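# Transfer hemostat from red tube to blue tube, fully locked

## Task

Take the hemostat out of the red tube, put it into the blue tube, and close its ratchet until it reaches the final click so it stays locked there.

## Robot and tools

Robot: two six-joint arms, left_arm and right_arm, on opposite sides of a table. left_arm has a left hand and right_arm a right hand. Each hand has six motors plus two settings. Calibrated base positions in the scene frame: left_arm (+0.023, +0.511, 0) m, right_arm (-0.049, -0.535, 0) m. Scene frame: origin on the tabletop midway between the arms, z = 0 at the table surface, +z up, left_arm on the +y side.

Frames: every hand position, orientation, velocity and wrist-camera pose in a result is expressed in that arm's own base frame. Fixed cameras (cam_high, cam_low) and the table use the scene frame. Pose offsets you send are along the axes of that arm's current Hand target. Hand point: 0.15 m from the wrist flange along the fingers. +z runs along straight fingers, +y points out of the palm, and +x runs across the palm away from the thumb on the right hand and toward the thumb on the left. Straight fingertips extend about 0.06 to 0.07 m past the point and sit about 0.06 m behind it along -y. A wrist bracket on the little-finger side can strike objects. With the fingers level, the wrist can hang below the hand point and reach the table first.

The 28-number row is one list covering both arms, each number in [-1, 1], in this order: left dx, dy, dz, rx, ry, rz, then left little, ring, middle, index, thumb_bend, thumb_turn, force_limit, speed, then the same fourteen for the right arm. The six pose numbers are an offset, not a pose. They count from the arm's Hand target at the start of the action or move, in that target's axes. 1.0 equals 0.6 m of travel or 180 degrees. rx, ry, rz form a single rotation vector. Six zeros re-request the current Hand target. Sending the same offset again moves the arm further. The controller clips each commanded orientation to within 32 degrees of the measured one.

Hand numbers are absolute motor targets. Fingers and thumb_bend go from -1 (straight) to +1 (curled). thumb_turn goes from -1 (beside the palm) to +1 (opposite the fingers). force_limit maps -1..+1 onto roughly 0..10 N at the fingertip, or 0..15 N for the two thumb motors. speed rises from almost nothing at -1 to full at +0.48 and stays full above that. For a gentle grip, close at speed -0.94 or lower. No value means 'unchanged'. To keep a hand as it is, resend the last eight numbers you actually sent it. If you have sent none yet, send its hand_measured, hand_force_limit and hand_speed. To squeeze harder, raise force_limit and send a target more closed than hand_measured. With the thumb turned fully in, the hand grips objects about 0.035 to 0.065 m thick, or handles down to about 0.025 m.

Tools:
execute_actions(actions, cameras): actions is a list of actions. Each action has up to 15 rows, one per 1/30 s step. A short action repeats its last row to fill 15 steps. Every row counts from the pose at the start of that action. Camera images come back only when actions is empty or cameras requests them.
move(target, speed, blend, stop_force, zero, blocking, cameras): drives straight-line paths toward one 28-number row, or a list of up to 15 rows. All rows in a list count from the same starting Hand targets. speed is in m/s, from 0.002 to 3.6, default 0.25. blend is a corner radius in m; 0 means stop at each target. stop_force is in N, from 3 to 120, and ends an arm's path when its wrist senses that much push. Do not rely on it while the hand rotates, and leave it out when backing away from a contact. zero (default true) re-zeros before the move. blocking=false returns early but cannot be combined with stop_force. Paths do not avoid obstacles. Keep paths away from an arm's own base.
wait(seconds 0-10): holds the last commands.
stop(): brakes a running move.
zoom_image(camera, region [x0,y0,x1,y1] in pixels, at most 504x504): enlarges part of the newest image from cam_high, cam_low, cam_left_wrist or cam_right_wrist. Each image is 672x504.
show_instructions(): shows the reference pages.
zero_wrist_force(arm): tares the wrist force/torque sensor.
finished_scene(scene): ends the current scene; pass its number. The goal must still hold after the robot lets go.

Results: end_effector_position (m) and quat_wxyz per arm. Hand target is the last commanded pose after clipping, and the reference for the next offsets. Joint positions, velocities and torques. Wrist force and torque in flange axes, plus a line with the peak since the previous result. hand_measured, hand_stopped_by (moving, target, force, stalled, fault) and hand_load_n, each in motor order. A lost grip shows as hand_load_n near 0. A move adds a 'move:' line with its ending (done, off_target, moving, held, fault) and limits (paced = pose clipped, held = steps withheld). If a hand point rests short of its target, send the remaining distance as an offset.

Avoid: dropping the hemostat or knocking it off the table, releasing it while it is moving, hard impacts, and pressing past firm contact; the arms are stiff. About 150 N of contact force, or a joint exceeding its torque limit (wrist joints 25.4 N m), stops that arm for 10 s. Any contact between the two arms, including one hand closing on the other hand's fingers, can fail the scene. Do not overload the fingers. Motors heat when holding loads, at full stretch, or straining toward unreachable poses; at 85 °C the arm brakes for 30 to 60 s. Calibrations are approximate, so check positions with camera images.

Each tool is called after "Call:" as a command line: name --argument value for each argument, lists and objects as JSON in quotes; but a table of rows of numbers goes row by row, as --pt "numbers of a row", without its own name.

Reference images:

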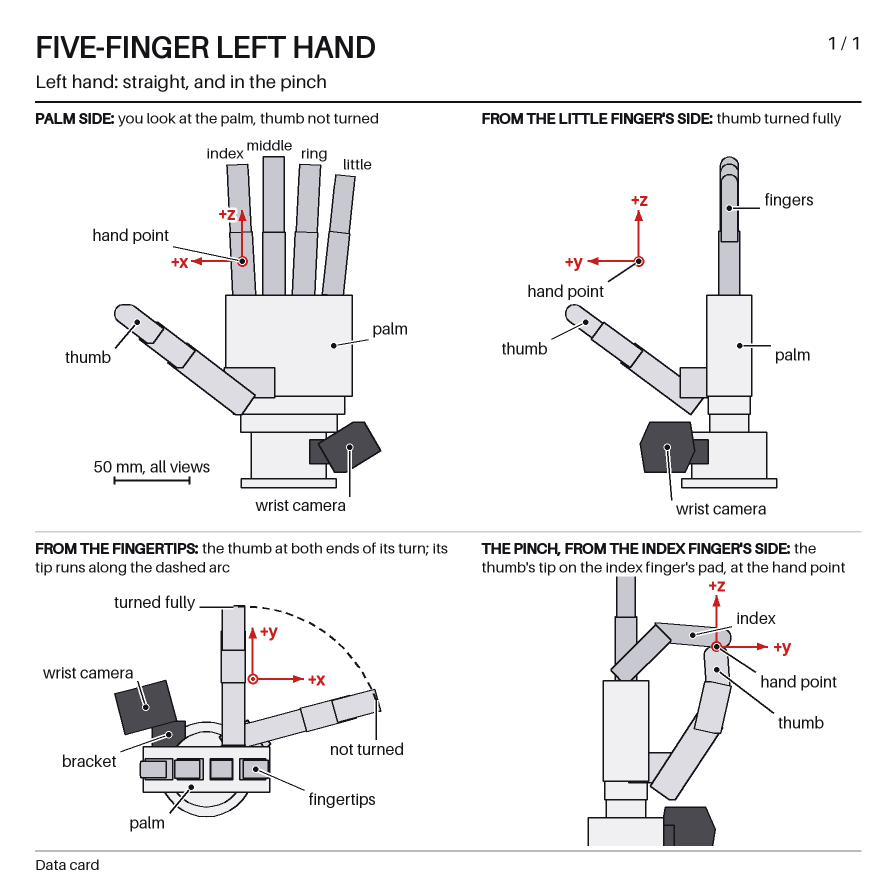

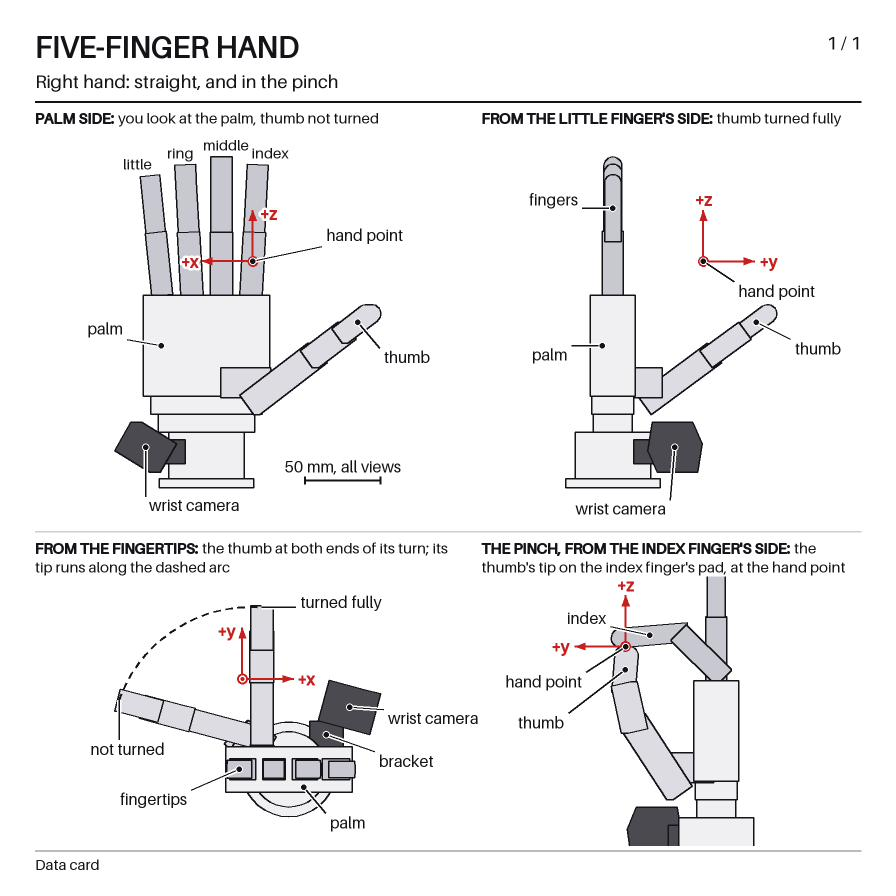

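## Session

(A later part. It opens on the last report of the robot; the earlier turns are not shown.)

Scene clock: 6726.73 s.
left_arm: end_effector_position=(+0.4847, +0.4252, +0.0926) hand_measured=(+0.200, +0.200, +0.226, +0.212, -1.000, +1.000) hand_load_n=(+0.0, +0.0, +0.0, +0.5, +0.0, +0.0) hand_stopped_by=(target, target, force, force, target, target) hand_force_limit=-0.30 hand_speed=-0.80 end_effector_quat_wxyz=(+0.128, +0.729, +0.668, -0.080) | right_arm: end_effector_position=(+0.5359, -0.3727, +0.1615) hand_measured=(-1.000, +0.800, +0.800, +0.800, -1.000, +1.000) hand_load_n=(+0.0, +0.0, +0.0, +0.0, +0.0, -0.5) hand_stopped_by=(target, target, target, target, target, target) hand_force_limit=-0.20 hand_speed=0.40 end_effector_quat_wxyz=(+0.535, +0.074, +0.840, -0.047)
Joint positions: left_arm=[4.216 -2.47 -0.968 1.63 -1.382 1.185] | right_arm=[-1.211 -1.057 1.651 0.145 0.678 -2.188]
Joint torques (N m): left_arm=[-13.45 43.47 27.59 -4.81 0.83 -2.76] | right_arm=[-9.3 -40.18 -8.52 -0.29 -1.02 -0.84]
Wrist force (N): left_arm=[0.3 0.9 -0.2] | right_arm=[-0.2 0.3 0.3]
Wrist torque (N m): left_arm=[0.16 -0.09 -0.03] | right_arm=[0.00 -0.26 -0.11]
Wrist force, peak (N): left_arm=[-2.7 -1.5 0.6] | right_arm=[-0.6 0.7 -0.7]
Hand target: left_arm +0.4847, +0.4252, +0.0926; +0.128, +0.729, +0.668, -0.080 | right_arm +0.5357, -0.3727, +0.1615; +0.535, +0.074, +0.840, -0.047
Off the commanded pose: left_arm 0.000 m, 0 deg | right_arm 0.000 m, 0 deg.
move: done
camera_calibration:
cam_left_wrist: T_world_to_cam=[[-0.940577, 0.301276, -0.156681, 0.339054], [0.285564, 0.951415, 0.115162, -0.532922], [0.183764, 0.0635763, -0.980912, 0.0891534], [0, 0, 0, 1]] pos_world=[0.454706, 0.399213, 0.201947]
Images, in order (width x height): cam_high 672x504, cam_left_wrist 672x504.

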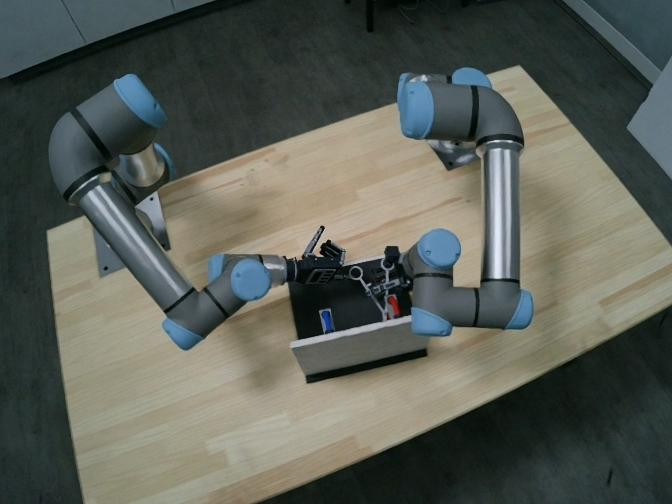

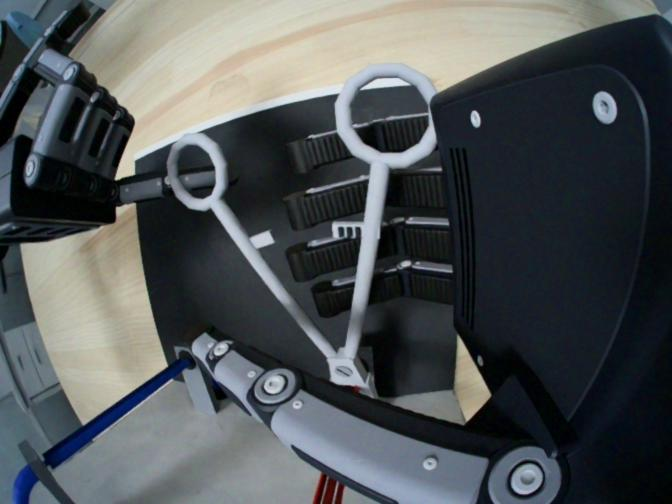

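Call:
move --pt "0 0 0 0 0 0 0.2 0.2 0.3 0.3 -1 1 -0.3 -0.8 -0.0393 0 -0.0183 0 0 0 -1 0.8 0.8 0.8 -1 1 -0.2 0.4" --speed 0.015 --stop_force 4 --cameras '["cam_high","cam_left_wrist"]'

Call:
zoom_image --camera "cam_left_wrist" --region '[120, 30, 480, 420]'

Call:
zoom_image --camera "cam_high" --region '[330, 250, 400, 320]'

Scene clock: 6777.80 s.
left_arm: end_effector_position=(+0.4847, +0.4252, +0.0926) hand_measured=(+0.200, +0.200, +0.226, +0.212, -1.000, +1.000) hand_load_n=(+0.0, +0.0, +0.0, +0.0, +0.0, +0.0) hand_stopped_by=(target, target, force, force, target, target) hand_force_limit=-0.30 hand_speed=-0.80 end_effector_quat_wxyz=(+0.128, +0.729, +0.668, -0.080) | right_arm: end_effector_position=(+0.5357, -0.3727, +0.1875) hand_measured=(-1.000, +0.800, +0.800, +0.800, -1.000, +1.000) hand_load_n=(+0.0, +0.0, +0.0, +0.0, +0.0, -0.5) hand_stopped_by=(target, target, target, target, target, target) hand_force_limit=-0.20 hand_speed=0.40 end_effector_quat_wxyz=(+0.535, +0.074, +0.840, -0.047)
Joint positions: left_arm=[4.216 -2.47 -0.968 1.63 -1.382 1.185] | right_arm=[-1.211 -1.09 1.626 0.203 0.677 -2.189]
Joint torques (N m): left_arm=[-12.91 44.07 27.19 -4.64 0.69 -2.58] | right_arm=[-1.83 -25.86 -7.76 -1.46 -1.38 -1.69]
Wrist force (N): left_arm=[0.2 0.7 -0.6] | right_arm=[-0.2 0.7 0.2]
Wrist torque (N m): left_arm=[0.15 -0.05 -0.04] | right_arm=[0.03 -0.22 -0.08]
Wrist force, peak (N): left_arm=[0.5 0.9 -0.7] | right_arm=[-0.6 0.3 0.4]
Hand target: left_arm +0.4847, +0.4252, +0.0926; +0.128, +0.729, +0.668, -0.080 | right_arm +0.5357, -0.3727, +0.1875; +0.535, +0.074, +0.840, -0.047
Off the commanded pose: left_arm 0.000 m, 0 deg | right_arm 0.000 m, 0 deg.
move: done
camera_calibration:
cam_left_wrist: T_world_to_cam=[[-0.940577, 0.301276, -0.156681, 0.339054], [0.285564, 0.951415, 0.115162, -0.532922], [0.183764, 0.0635763, -0.980912, 0.0891534], [0, 0, 0, 1]] pos_world=[0.454706, 0.399213, 0.201947]
Images, in order (width x height): cam_high 672x504, cam_left_wrist 672x504.

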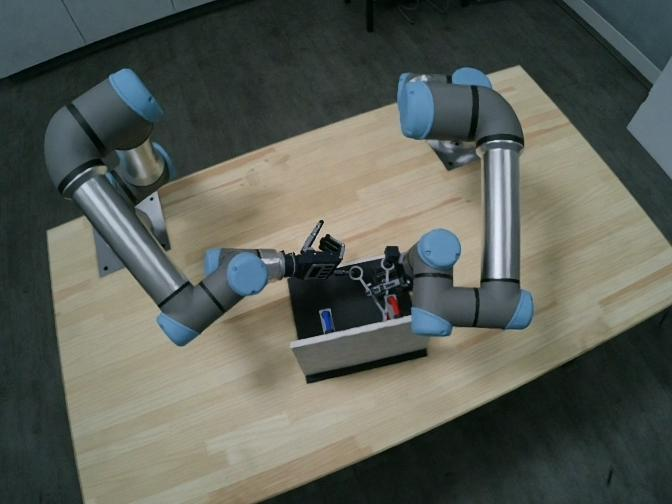

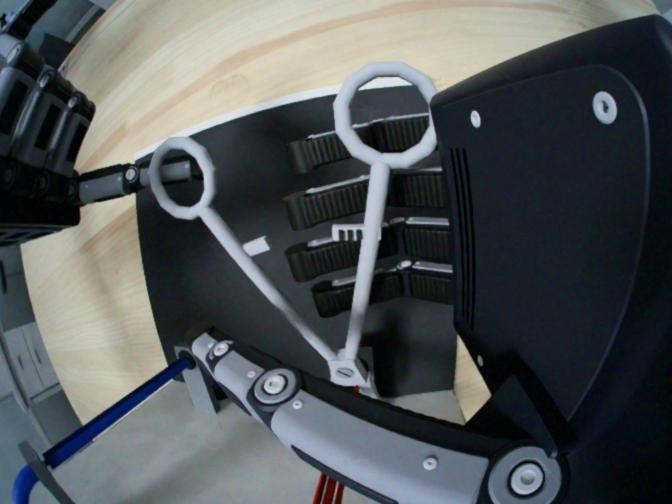

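Scaled by 1.292 from the camera's 672x504 image, which has a finer 960x720 frame.

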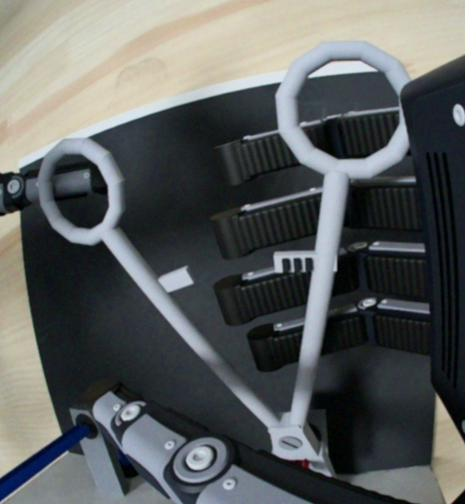

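Scaled by 7.200 from the camera's 672x504 image, which has a finer 960x720 frame.

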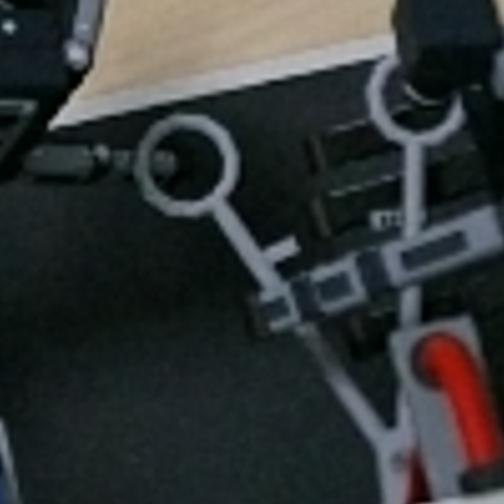

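Call:
move --pt "0.0367 0.005 0.0 0 0 0 0.2 0.2 0.3 0.3 -1 1 -0.3 -0.8 0 0 0 0 0 0 -1 0.8 0.8 0.8 -1 1 -0.2 0.4" --speed 0.012 --stop_force 6 --cameras '["cam_high","cam_left_wrist"]'

Call:
zoom_image --camera "cam_left_wrist" --region '[120, 30, 480, 420]'

Call:
zoom_image --camera "cam_high" --region '[330, 250, 400, 320]'

Scene clock: 6812.83 s.
left_arm: end_effector_position=(+0.4898, +0.4460, +0.0866) hand_measured=(+0.200, +0.200, +0.226, +0.212, -1.000, +1.000) hand_load_n=(+0.0, +0.0, +0.0, +6.0, +0.0, +0.0) hand_stopped_by=(target, target, force, force, target, target) hand_force_limit=-0.30 hand_speed=-0.80 end_effector_quat_wxyz=(+0.128, +0.729, +0.668, -0.080) | right_arm: end_effector_position=(+0.5357, -0.3727, +0.1875) hand_measured=(-1.000, +0.800, +0.800, +0.800, -1.000, +1.000) hand_load_n=(+0.0, +0.0, +0.0, +0.0, +0.0, +0.0) hand_stopped_by=(target, target, target, target, target, target) hand_force_limit=-0.20 hand_speed=0.40 end_effector_quat_wxyz=(+0.535, +0.074, +0.840, -0.047)
Joint positions: left_arm=[4.225 -2.531 -0.87 1.59 -1.384 1.193] | right_arm=[-1.211 -1.09 1.626 0.203 0.677 -2.189]
Joint torques (N m): left_arm=[2 62.33 7.47 0.1 -0.85 -0.36] | right_arm=[12.78 -24.43 -7.14 -1.5 0.84 -1.84]
Wrist force (N): left_arm=[-2.3 -0.1 3.8] | right_arm=[-0.3 0.2 0.3]
Wrist torque (N m): left_arm=[0.20 -0.12 -0.04] | right_arm=[-0.02 -0.24 -0.11]
Wrist force, peak (N): left_arm=[-3.4 -0.8 4.1] | right_arm=[-0.7 0.3 0.3]
Hand target: left_arm +0.4898, +0.4460, +0.0866; +0.128, +0.729, +0.668, -0.080 | right_arm +0.5357, -0.3727, +0.1875; +0.535, +0.074, +0.840, -0.047
Off the commanded pose: left_arm 0.000 m, 0 deg | right_arm 0.000 m, 0 deg.
move: done
camera_calibration:
cam_left_wrist: T_world_to_cam=[[-0.940559, 0.301282, -0.156773, 0.336636], [0.285559, 0.951413, 0.11519, -0.553467], [0.18386, 0.0635751, -0.980894, 0.0808625], [0, 0, 0, 1]] pos_world=[0.459806, 0.420013, 0.195847]
Images, in order (width x height): cam_high 672x504, cam_left_wrist 672x504.

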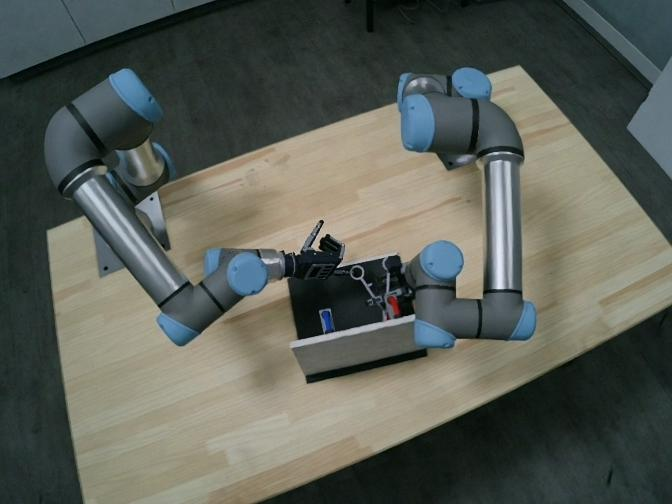

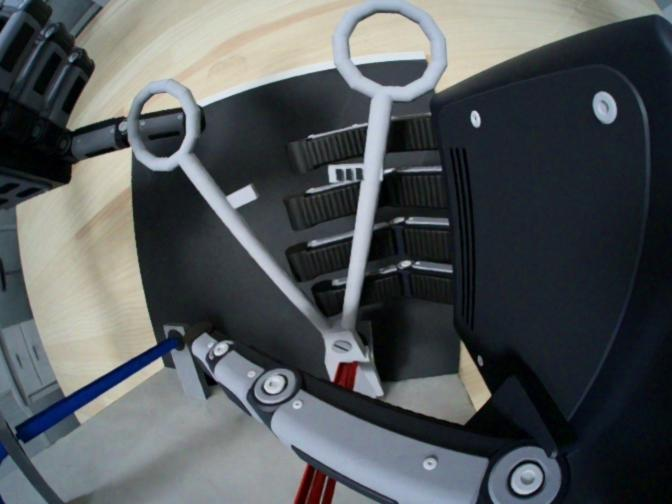

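Scaled by 1.292 from the camera's 672x504 image, which has a finer 960x720 frame.

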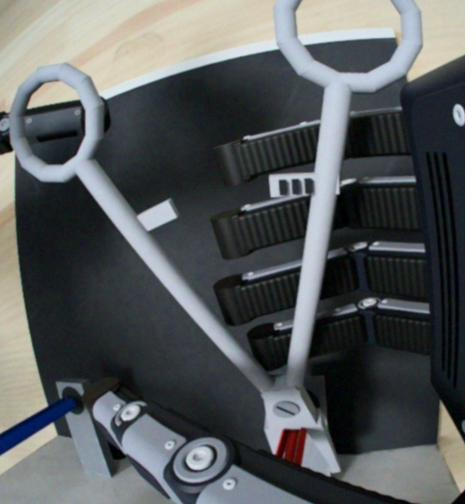

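Scaled by 7.200 from the camera's 672x504 image, which has a finer 960x720 frame.

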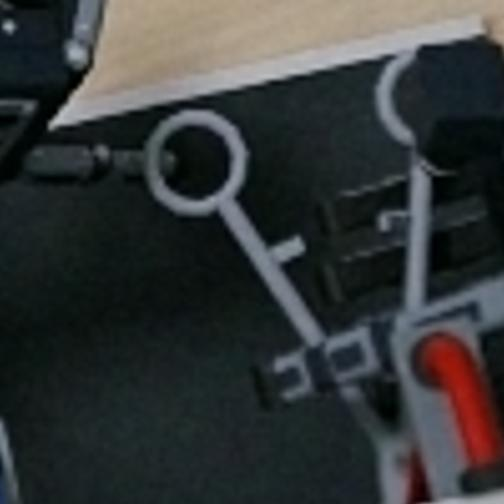

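Call:
move --pt "0 0 0 0 0 0 0.2 0.2 0.3 0.3 -1 1 -0.3 -0.8 0.0181 0 0.0085 0 0 0 -1 0.8 0.8 0.8 -1 1 -0.2 0.4" --speed 0.012 --cameras '["cam_high","cam_left_wrist"]'

Call:
zoom_image --camera "cam_left_wrist" --region '[120, 0, 480, 420]'

Call:
zoom_image --camera "cam_high" --region '[330, 250, 400, 320]'

Scene clock: 6879.30 s.
left_arm: end_effector_position=(+0.4898, +0.4460, +0.0866) hand_measured=(+0.200, +0.200, +0.226, +0.212, -1.000, +1.000) hand_load_n=(+0.0, +0.0, +0.0, +6.0, +0.0, +0.0) hand_stopped_by=(target, target, force, force, target, target) hand_force_limit=-0.30 hand_speed=-0.80 end_effector_quat_wxyz=(+0.128, +0.729, +0.668, -0.080) | right_arm: end_effector_position=(+0.5358, -0.3727, +0.1754) hand_measured=(-1.000, +0.800, +0.800, +0.800, -1.000, +1.000) hand_load_n=(+0.0, +0.0, +0.0, +0.0, +0.0, +0.0) hand_stopped_by=(target, target, target, target, target, target) hand_force_limit=-0.20 hand_speed=0.40 end_effector_quat_wxyz=(+0.535, +0.074, +0.840, -0.047)
Joint positions: left_arm=[4.225 -2.531 -0.87 1.59 -1.384 1.193] | right_arm=[-1.211 -1.075 1.638 0.176 0.678 -2.189]
Joint torques (N m): left_arm=[-10.88 61.85 7.91 -0.23 0.94 -2.35] | right_arm=[12.68 -36.69 -14.71 0.98 1.37 1.37]
Wrist force (N): left_arm=[-2.2 -0.3 4.1] | right_arm=[-0.3 0.3 0.2]
Wrist torque (N m): left_arm=[0.15 -0.12 -0.03] | right_arm=[-0.01 -0.24 -0.11]
Wrist force, peak (N): left_arm=[-2.4 -0.3 4.3] | right_arm=[-0.5 0.2 0.5]
Hand target: left_arm +0.4898, +0.4460, +0.0866; +0.128, +0.729, +0.668, -0.080 | right_arm +0.5358, -0.3727, +0.1755; +0.535, +0.074, +0.840, -0.047
Off the commanded pose: left_arm 0.000 m, 0 deg | right_arm 0.000 m, 0 deg.
move: done
camera_calibration:
cam_left_wrist: T_world_to_cam=[[-0.940577, 0.301276, -0.156681, 0.336629], [0.285564, 0.951415, 0.115162, -0.553465], [0.183764, 0.0635763, -0.980912, 0.0809102], [0, 0, 0, 1]] pos_world=[0.459806, 0.420013, 0.195847]
Images, in order (width x height): cam_high 672x504, cam_left_wrist 672x504.

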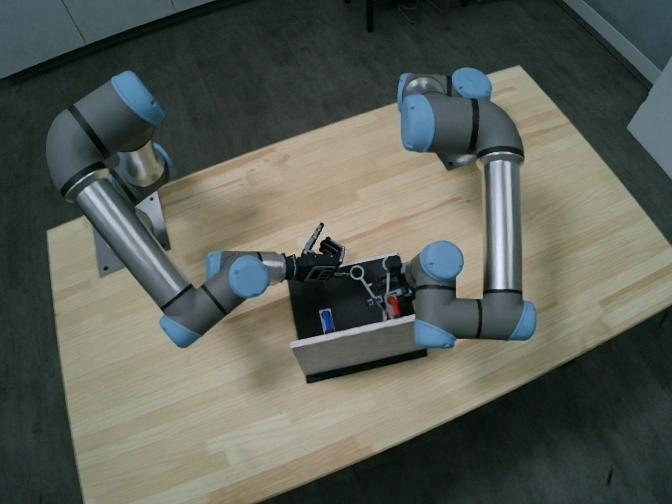

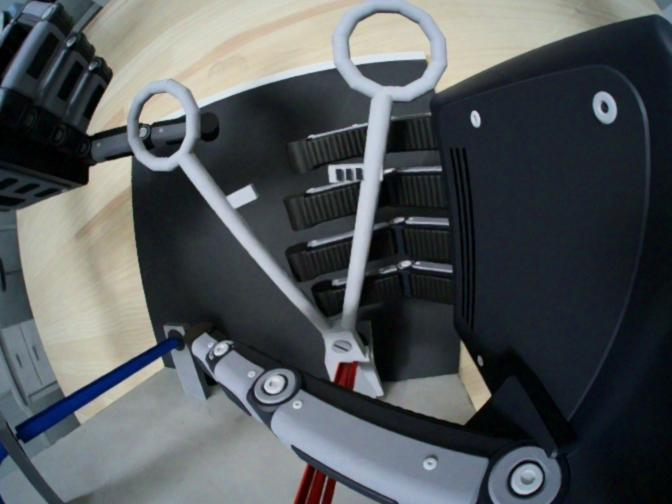

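Scaled by 1.200 from the camera's 672x504 image, which has a finer 960x720 frame.

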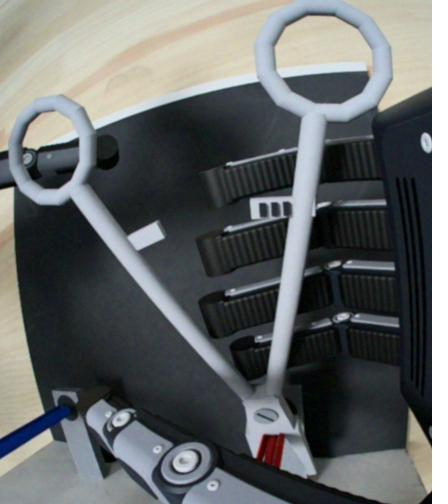

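Scaled by 7.200 from the camera's 672x504 image, which has a finer 960x720 frame.

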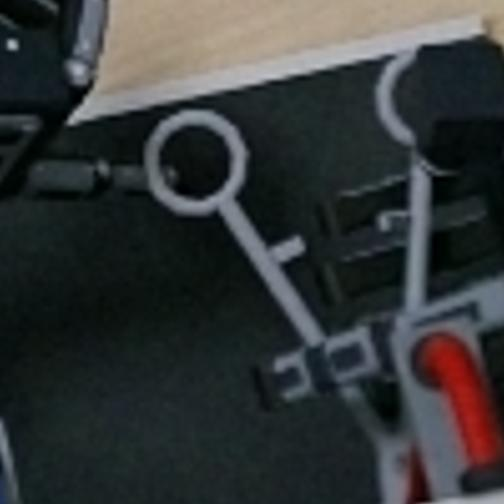

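Call:
move --pt "0 0 0.005 0 -0.0556 0 0.2 0.2 0.3 0.3 -1 1 -0.3 -0.8 0 0 0 0 0 0 -1 0.8 0.8 0.8 -1 1 -0.2 0.4" --speed 0.02 --cameras '["cam_high","cam_left_wrist"]'

Call:
zoom_image --camera "cam_left_wrist" --region '[120, 0, 480, 420]'

Call:
zoom_image --camera "cam_high" --region '[330, 250, 400, 320]'

Scene clock: 6906.93 s.
left_arm: end_effector_position=(+0.4900, +0.4451, +0.0837) hand_measured=(+0.200, +0.200, +0.226, +0.212, -1.000, +1.000) hand_load_n=(+0.0, +0.0, +0.5, +0.0, +0.0, +0.0) hand_stopped_by=(target, target, force, force, target, target) hand_force_limit=-0.30 hand_speed=-0.80 end_effector_quat_wxyz=(+0.186, +0.719, +0.654, -0.143) | right_arm: end_effector_position=(+0.5358, -0.3727, +0.1755) hand_measured=(-1.000, +0.800, +0.800, +0.800, -1.000, +1.000) hand_load_n=(+0.0, +0.0, +0.0, +0.0, -0.5, -0.5) hand_stopped_by=(target, target, target, target, target, target) hand_force_limit=-0.20 hand_speed=0.40 end_effector_quat_wxyz=(+0.535, +0.074, +0.840, -0.047)
Joint positions: left_arm=[4.248 -2.652 -0.713 1.382 -1.331 1.252] | right_arm=[-1.211 -1.075 1.638 0.176 0.678 -2.189]
Joint torques (N m): left_arm=[7.36 61.61 7.68 -0.44 0.41 0.78] | right_arm=[11.71 -46.62 -25.63 3.49 1.67 0.67]
Wrist force (N): left_arm=[0.0 0.6 -0.2] | right_arm=[-0.4 0.3 0.6]
Wrist torque (N m): left_arm=[0.17 0.04 -0.03] | right_arm=[-0.03 -0.22 -0.12]
Wrist force, peak (N): left_arm=[-2.5 -0.1 4.4] | right_arm=[-0.5 0.6 0.5]
Hand target: left_arm +0.4900, +0.4451, +0.0837; +0.186, +0.719, +0.654, -0.143 | right_arm +0.5358, -0.3727, +0.1755; +0.535, +0.074, +0.840, -0.047
Off the commanded pose: left_arm 0.000 m, 0 deg | right_arm 0.000 m, 0 deg.
move: done
camera_calibration:
cam_left_wrist: T_world_to_cam=[[-0.938703, 0.28399, -0.195414, 0.346678], [0.299524, 0.952529, -0.0545279, -0.545515], [0.170652, -0.109717, -0.979204, 0.1616], [0, 0, 0, 1]] pos_world=[0.461246, 0.438896, 0.196239]
Images, in order (width x height): cam_high 672x504, cam_left_wrist 672x504.

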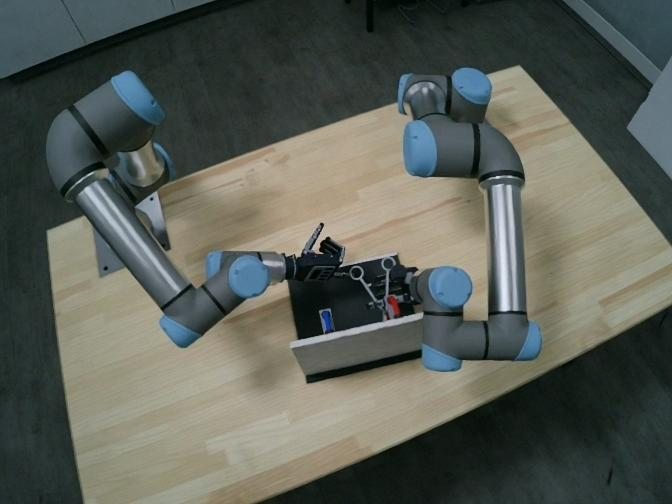

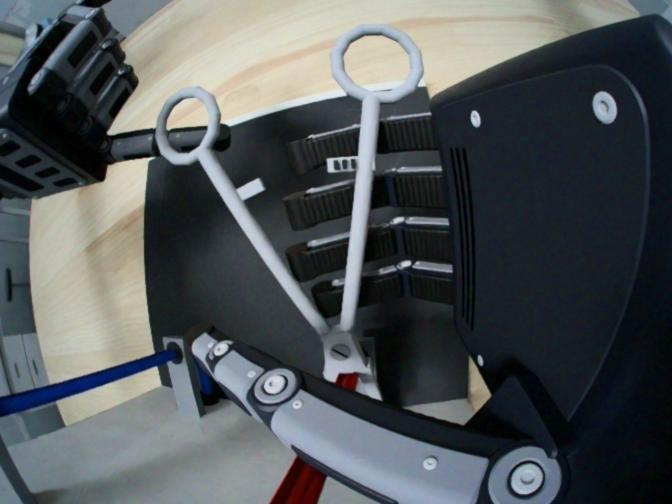

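Scaled by 1.200 from the camera's 672x504 image, which has a finer 960x720 frame.

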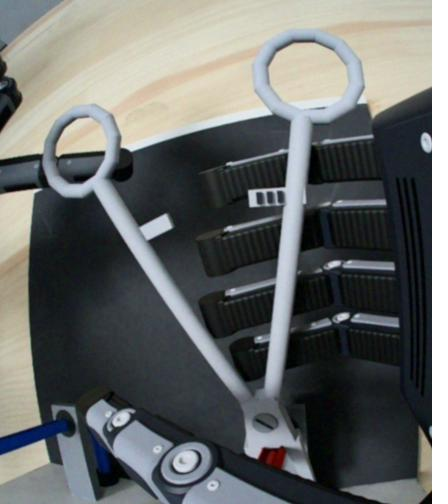

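Scaled by 7.200 from the camera's 672x504 image, which has a finer 960x720 frame.

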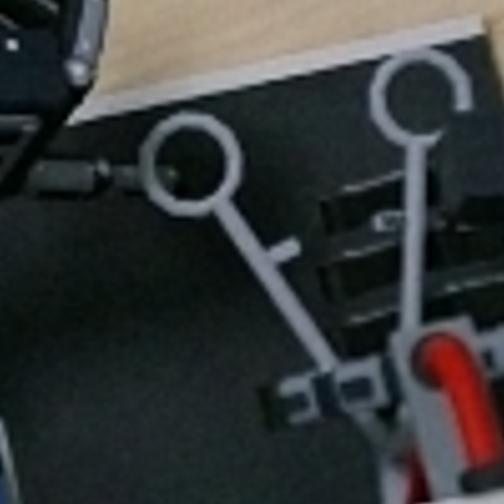

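Call:
move --pt "0 0.0 0.0 0 0 0 0.2 0.2 0.3 0.3 -1 1 -0.3 -0.8 0.0291 0 -0.0230 0 0 0 -1 0.8 0.8 0.8 -1 1 -0.2 0.4" --pt "0 0.0267 0.0 0 0 0 0.2 0.2 0.3 0.3 -1 1 -0.3 -0.8 0.0291 0 -0.0230 0 0 0 -1 0.8 0.8 0.8 -1 1 -0.2 0.4" --speed 0.012 --stop_force 5 --cameras '["cam_high","cam_left_wrist"]'

Call:
zoom_image --camera "cam_left_wrist" --region '[120, 0, 480, 420]'

Call:
zoom_image --camera "cam_high" --region '[330, 250, 400, 320]'

Scene clock: 6943.20 s.
left_arm: end_effector_position=(+0.5059, +0.4439, +0.0850) hand_measured=(+0.200, +0.200, +0.226, +0.212, -1.000, +1.000) hand_load_n=(+0.0, +0.5, +0.5, +0.0, +0.0, +0.0) hand_stopped_by=(target, target, force, force, target, target) hand_force_limit=-0.30 hand_speed=-0.80 end_effector_quat_wxyz=(+0.186, +0.719, +0.654, -0.143) | right_arm: end_effector_position=(+0.5162, -0.3692, +0.1655) hand_measured=(-1.000, +0.800, +0.800, +0.800, -1.000, +1.000) hand_load_n=(+0.0, +0.0, +0.0, +0.5, +0.0, +0.0) hand_stopped_by=(target, target, target, target, target, target) hand_force_limit=-0.20 hand_speed=0.40 end_effector_quat_wxyz=(+0.535, +0.074, +0.840, -0.047)
Joint positions: left_arm=[4.226 -2.685 -0.643 1.35 -1.323 1.231] | right_arm=[-1.249 -1.083 1.689 0.166 0.65 -2.23]
Joint torques (N m): left_arm=[12.29 63.65 5.92 -0.43 -0.53 2.54] | right_arm=[13.5 -23.18 -26.23 2.92 1.89 1.68]
Wrist force (N): left_arm=[0.1 0.2 -0.3] | right_arm=[-0.4 0.2 0.4]
Wrist torque (N m): left_arm=[0.13 0.00 0.06] | right_arm=[-0.03 -0.21 -0.03]
Wrist force, peak (N): left_arm=[0.3 0.9 -0.7] | right_arm=[-0.8 0.3 0.7]
Hand target: left_arm +0.5059, +0.4439, +0.0850; +0.186, +0.719, +0.654, -0.143 | right_arm +0.5162, -0.3692, +0.1655; +0.535, +0.074, +0.840, -0.047
Off the commanded pose: left_arm 0.000 m, 0 deg | right_arm 0.000 m, 0 deg.
move: done
camera_calibration:
cam_left_wrist: T_world_to_cam=[[-0.938757, 0.283929, -0.195243, 0.362245], [0.299418, 0.952571, -0.0543821, -0.548965], [0.170542, -0.109511, -0.979246, 0.159989], [0, 0, 0, 1]] pos_world=[0.477145, 0.437596, 0.19754]
Images, in order (width x height): cam_high 672x504, cam_left_wrist 672x504.

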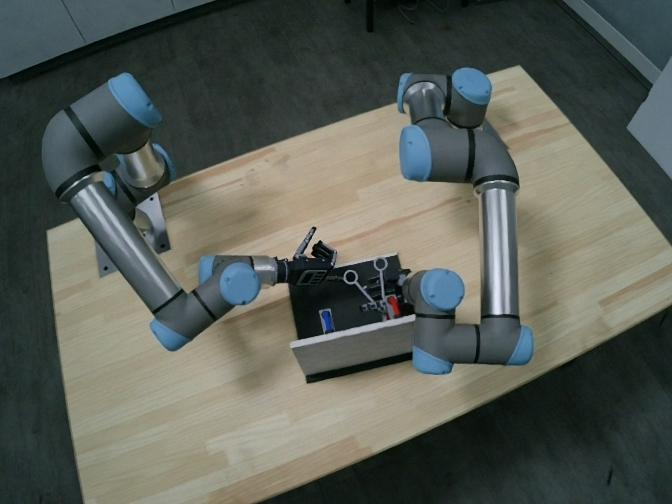

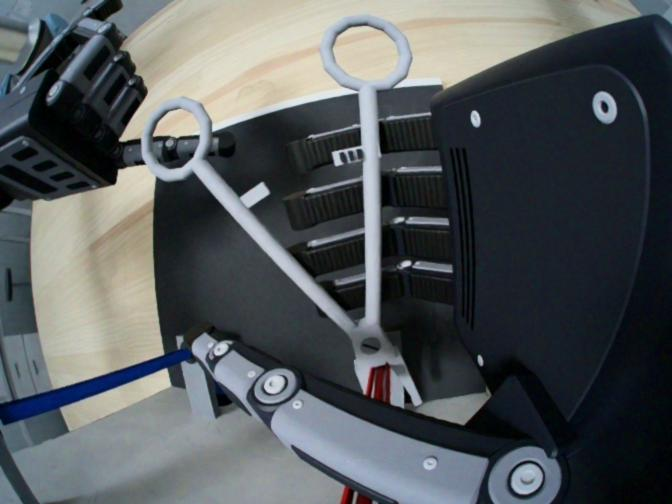

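Scaled by 1.200 from the camera's 672x504 image, which has a finer 960x720 frame.

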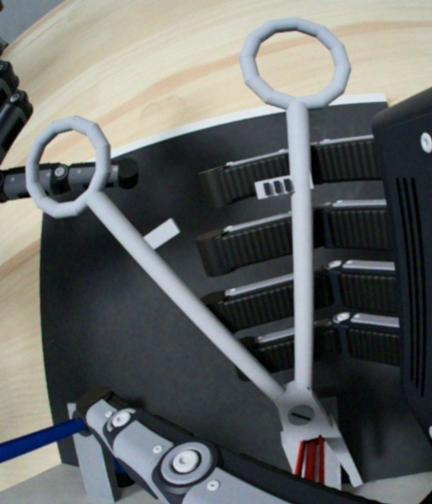

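Scaled by 7.200 from the camera's 672x504 image, which has a finer 960x720 frame.

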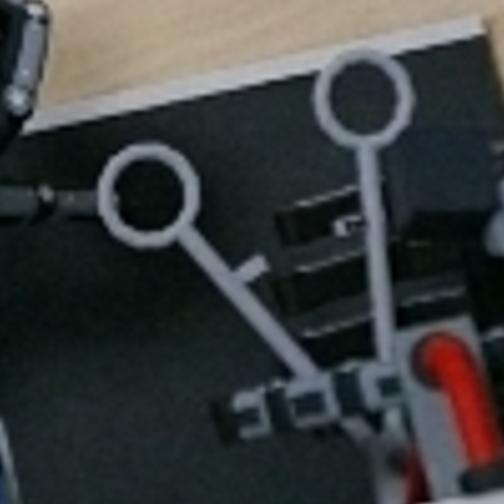

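Call:
move --pt "0.01 -0.01 0.0 0 0 0 0.2 0.2 0.3 0.3 -1 1 -0.3 -0.8 0 0 0 0 0 0 -1 0.8 0.8 0.8 -1 1 -0.2 0.4" --speed 0.012 --stop_force 5 --cameras '["cam_left_wrist"]'

Call:
zoom_image --camera "cam_left_wrist" --region '[120, 0, 480, 420]'

Scene clock: 7029.53 s.
left_arm: end_effector_position=(+0.5006, +0.4497, +0.0818) hand_measured=(+0.200, +0.200, +0.226, +0.212, -1.000, +1.000) hand_load_n=(+0.0, +0.0, +1.0, +0.0, -0.5, -2.0) hand_stopped_by=(target, target, force, force, target, target) hand_force_limit=-0.30 hand_speed=-0.80 end_effector_quat_wxyz=(+0.186, +0.719, +0.654, -0.143) | right_arm: end_effector_position=(+0.5162, -0.3692, +0.1655) hand_measured=(-1.000, +0.800, +0.800, +0.800, -1.000, +1.000) hand_load_n=(+0.0, +0.5, +0.0, +0.0, +0.0, -0.5) hand_stopped_by=(target, target, target, target, target, target) hand_force_limit=-0.20 hand_speed=0.40 end_effector_quat_wxyz=(+0.535, +0.074, +0.840, -0.047)
Joint positions: left_arm=[4.237 -2.692 -0.639 1.35 -1.327 1.241] | right_arm=[-1.249 -1.083 1.689 0.166 0.65 -2.23]
Joint torques (N m): left_arm=[-12.09 60.8 8.07 -3.4 0.92 -2.76] | right_arm=[11.6 -23.22 -26.02 2.85 1.57 1.75]
Wrist force (N): left_arm=[-2.3 0.4 0.4] | right_arm=[-0.2 0.3 0.3]
Wrist torque (N m): left_arm=[0.17 0.19 -0.06] | right_arm=[-0.01 -0.24 -0.01]
Wrist force, peak (N): left_arm=[-3.1 0.6 0.3] | right_arm=[-0.6 0.7 0.4]
Hand target: left_arm +0.5006, +0.4497, +0.0818; +0.186, +0.719, +0.654, -0.143 | right_arm +0.5162, -0.3692, +0.1655; +0.535, +0.074, +0.840, -0.047
Off the commanded pose: left_arm 0.000 m, 0 deg | right_arm 0.000 m, 0 deg.
move: done
camera_calibration:
cam_left_wrist: T_world_to_cam=[[-0.938757, 0.283929, -0.195243, 0.354905], [0.299418, 0.952571, -0.0543821, -0.553047], [0.170542, -0.109511, -0.979246, 0.158411], [0, 0, 0, 1]] pos_world=[0.471745, 0.443396, 0.19434]
Images, in order (width x height): cam_left_wrist 672x504.

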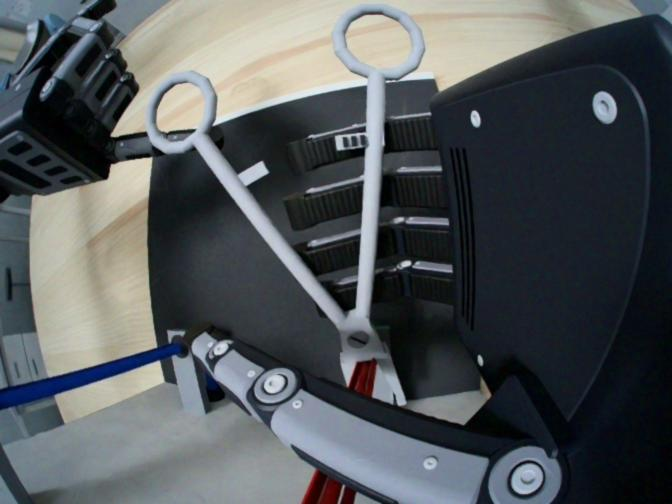

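Scaled by 1.200 from the camera's 672x504 image, which has a finer 960x720 frame.

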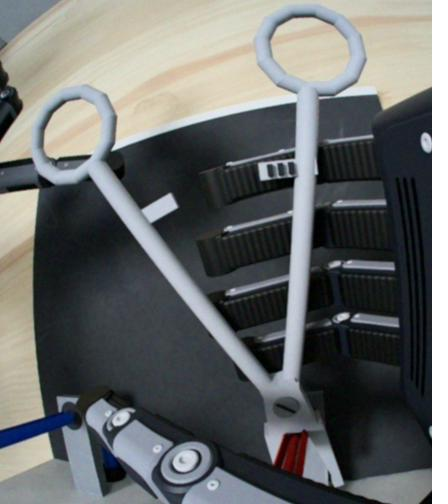

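Call:
move --pt "0 0 0.0 0 0 0 0.05 0.05 0.0 -0.05 -1 1 -0.3 -0.7 0 0 0 0 0 0 -1 0.8 0.8 0.8 -1 1 -0.2 0.4" --speed 0.012 --cameras '["cam_left_wrist","cam_high"]'

Call:
zoom_image --camera "cam_left_wrist" --region '[120, 0, 480, 420]'

Call:
zoom_image --camera "cam_high" --region '[330, 250, 400, 320]'

Scene clock: 7069.97 s.
left_arm: end_effector_position=(+0.5006, +0.4497, +0.0818) hand_measured=(+0.050, +0.050, +0.000, -0.050, -1.000, +1.000) hand_load_n=(+0.0, +0.0, +0.0, +0.0, +0.0, -1.5) hand_stopped_by=(target, target, target, target, target, target) hand_force_limit=-0.30 hand_speed=-0.70 end_effector_quat_wxyz=(+0.186, +0.719, +0.654, -0.143) | right_arm: end_effector_position=(+0.5162, -0.3692, +0.1655) hand_measured=(-1.000, +0.800, +0.800, +0.800, -1.000, +1.000) hand_load_n=(+0.0, +0.5, +0.0, +0.0, +0.0, +0.0) hand_stopped_by=(target, target, target, target, target, target) hand_force_limit=-0.20 hand_speed=0.40 end_effector_quat_wxyz=(+0.535, +0.074, +0.840, -0.047)
Joint positions: left_arm=[4.237 -2.692 -0.639 1.35 -1.327 1.241] | right_arm=[-1.249 -1.083 1.689 0.166 0.65 -2.23]
Joint torques (N m): left_arm=[-12.14 61.32 6.43 -0.63 0.9 -2.56] | right_arm=[13.06 -25.65 -26.77 2.77 1.75 1.47]
Wrist force (N): left_arm=[-1.9 0.3 0.0] | right_arm=[-0.3 0.2 0.2]
Wrist torque (N m): left_arm=[0.13 0.18 -0.04] | right_arm=[-0.01 -0.22 -0.02]
Wrist force, peak (N): left_arm=[-2.7 0.2 0.8] | right_arm=[-0.6 0.4 0.4]
Hand target: left_arm +0.5006, +0.4497, +0.0818; +0.186, +0.719, +0.654, -0.143 | right_arm +0.5162, -0.3692, +0.1655; +0.535, +0.074, +0.840, -0.047
Off the commanded pose: left_arm 0.000 m, 0 deg | right_arm 0.000 m, 0 deg.
move: done
camera_calibration:
cam_left_wrist: T_world_to_cam=[[-0.938757, 0.283929, -0.195243, 0.354905], [0.299418, 0.952571, -0.0543821, -0.553047], [0.170542, -0.109511, -0.979246, 0.158411], [0, 0, 0, 1]] pos_world=[0.471745, 0.443396, 0.19434]
Images, in order (width x height): cam_high 672x504, cam_left_wrist 672x504.

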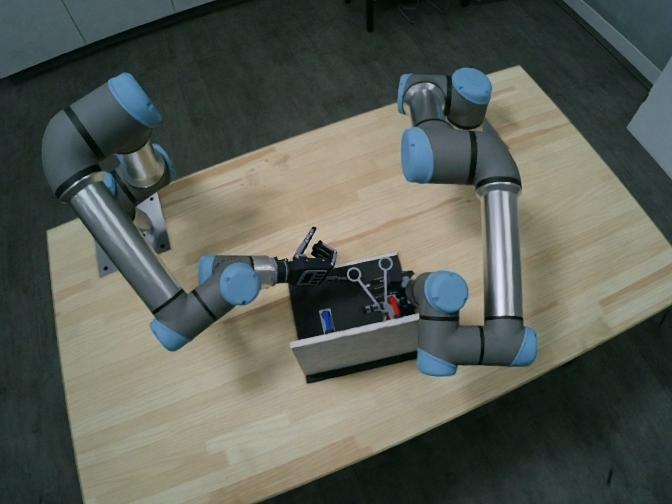

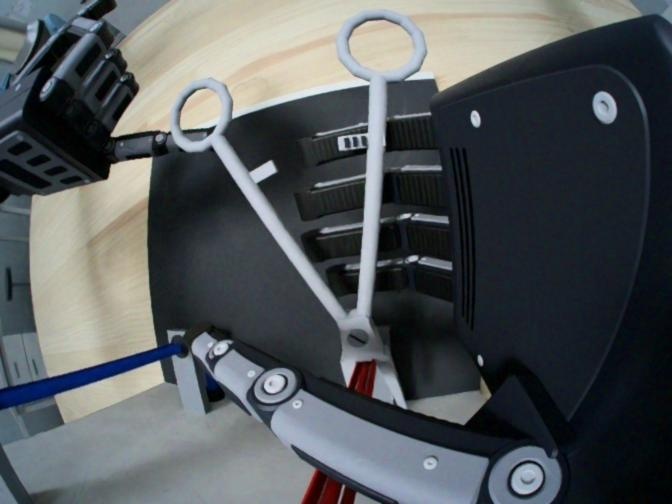

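Scaled by 1.200 from the camera's 672x504 image, which has a finer 960x720 frame.

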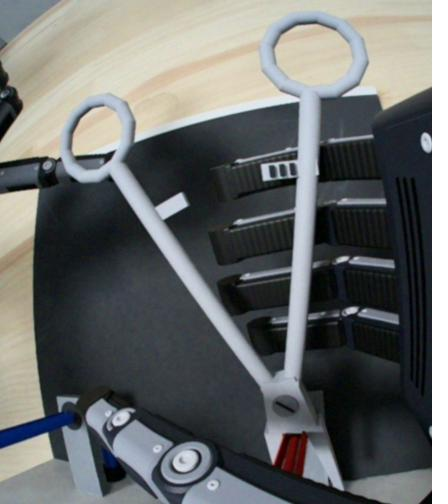

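Scaled by 7.200 from the camera's 672x504 image, which has a finer 960x720 frame.

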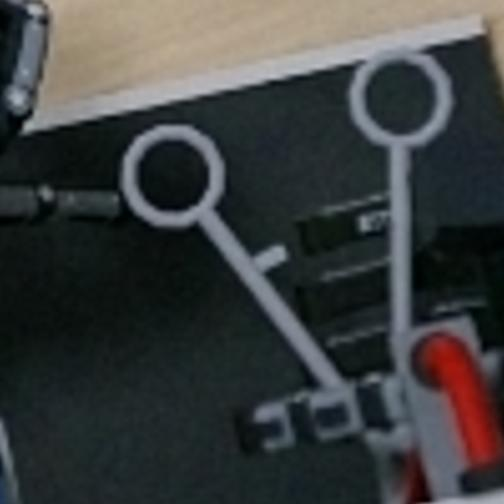

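Call:
move --pt "0 0 0.0 0 0 0 0.05 0.05 0.0 -0.05 0.3 1 -0.6 -0.8 0 0 0 0 0 0 -1 0.8 0.8 0.8 -1 1 -0.2 0.4" --speed 0.012 --cameras '["cam_left_wrist","cam_high"]'

Call:
zoom_image --camera "cam_left_wrist" --region '[120, 0, 480, 420]'

Call:
zoom_image --camera "cam_high" --region '[330, 250, 400, 320]'

Scene clock: 7089.67 s.
left_arm: end_effector_position=(+0.5006, +0.4497, +0.0818) hand_measured=(+0.050, +0.050, +0.000, -0.050, -0.164, +1.000) hand_load_n=(+0.5, +0.0, +0.0, +0.0, +2.5, +0.5) hand_stopped_by=(target, target, target, target, force, target) hand_force_limit=-0.60 hand_speed=-0.80 end_effector_quat_wxyz=(+0.186, +0.719, +0.654, -0.143) | right_arm: end_effector_position=(+0.5162, -0.3692, +0.1655) hand_measured=(-1.000, +0.800, +0.800, +0.800, -1.000, +1.000) hand_load_n=(+0.0, +0.0, +0.0, +0.0, +0.0, +0.0) hand_stopped_by=(target, target, target, target, target, target) hand_force_limit=-0.20 hand_speed=0.40 end_effector_quat_wxyz=(+0.535, +0.074, +0.840, -0.047)
Joint positions: left_arm=[4.237 -2.692 -0.639 1.35 -1.327 1.241] | right_arm=[-1.249 -1.083 1.689 0.166 0.65 -2.23]
Joint torques (N m): left_arm=[-12.8 61.3 7.01 -0.77 0.86 -2.23] | right_arm=[12.29 -24.27 -26.67 2.58 1.67 1.17]
Wrist force (N): left_arm=[0.5 1.8 -1.9] | right_arm=[-0.3 0.1 0.2]
Wrist torque (N m): left_arm=[0.19 0.06 0.01] | right_arm=[-0.03 -0.24 -0.02]
Wrist force, peak (N): left_arm=[0.7 2.0 -2.1] | right_arm=[-0.5 0.5 0.4]
Hand target: left_arm +0.5006, +0.4497, +0.0818; +0.186, +0.719, +0.654, -0.143 | right_arm +0.5162, -0.3692, +0.1655; +0.535, +0.074, +0.840, -0.047
Off the commanded pose: left_arm 0.000 m, 0 deg | right_arm 0.000 m, 0 deg.
move: done
camera_calibration:
cam_left_wrist: T_world_to_cam=[[-0.938757, 0.283929, -0.195243, 0.354905], [0.299418, 0.952571, -0.0543821, -0.553047], [0.170542, -0.109511, -0.979246, 0.158411], [0, 0, 0, 1]] pos_world=[0.471745, 0.443396, 0.19434]
Images, in order (width x height): cam_high 672x504, cam_left_wrist 672x504.

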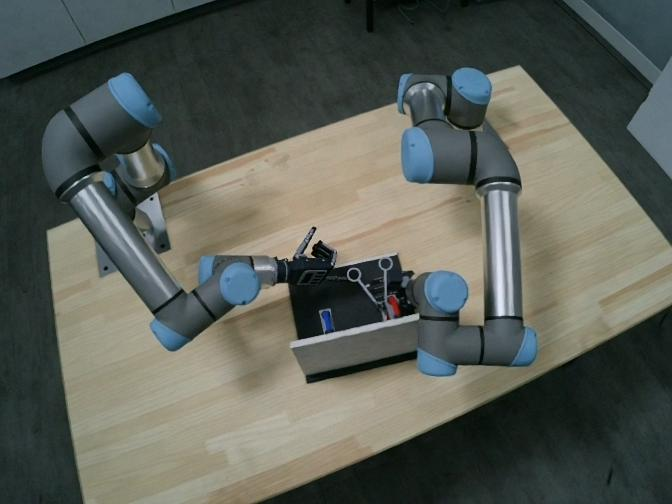

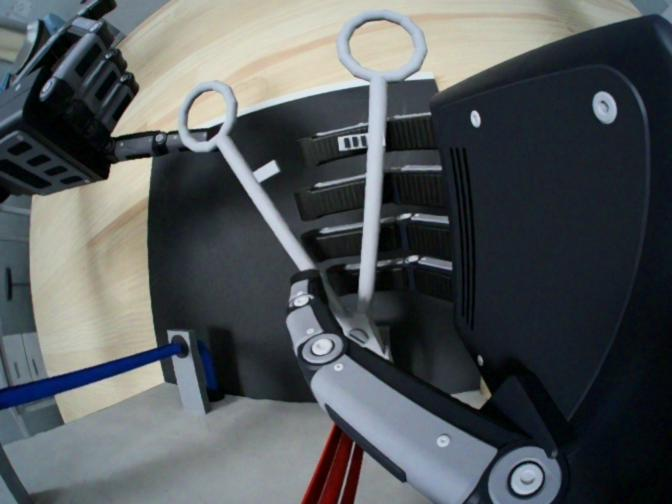

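Scaled by 1.200 from the camera's 672x504 image, which has a finer 960x720 frame.

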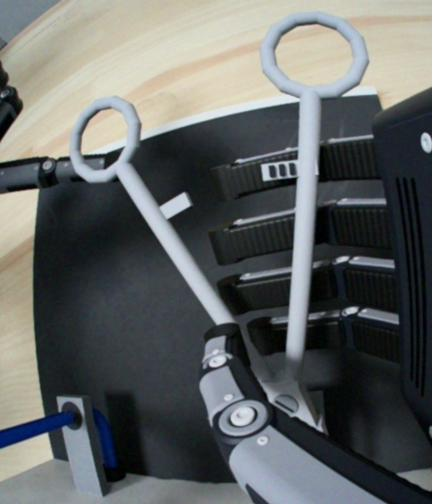

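Scaled by 7.200 from the camera's 672x504 image, which has a finer 960x720 frame.

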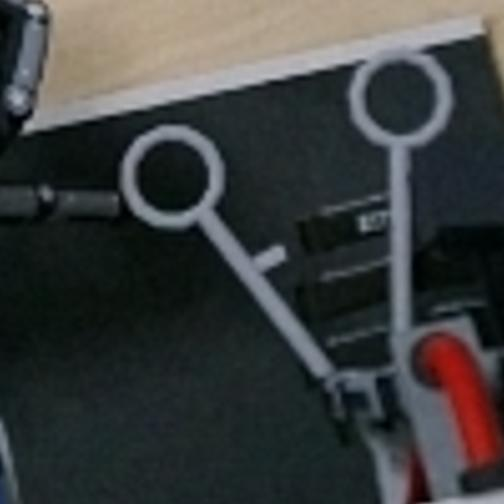

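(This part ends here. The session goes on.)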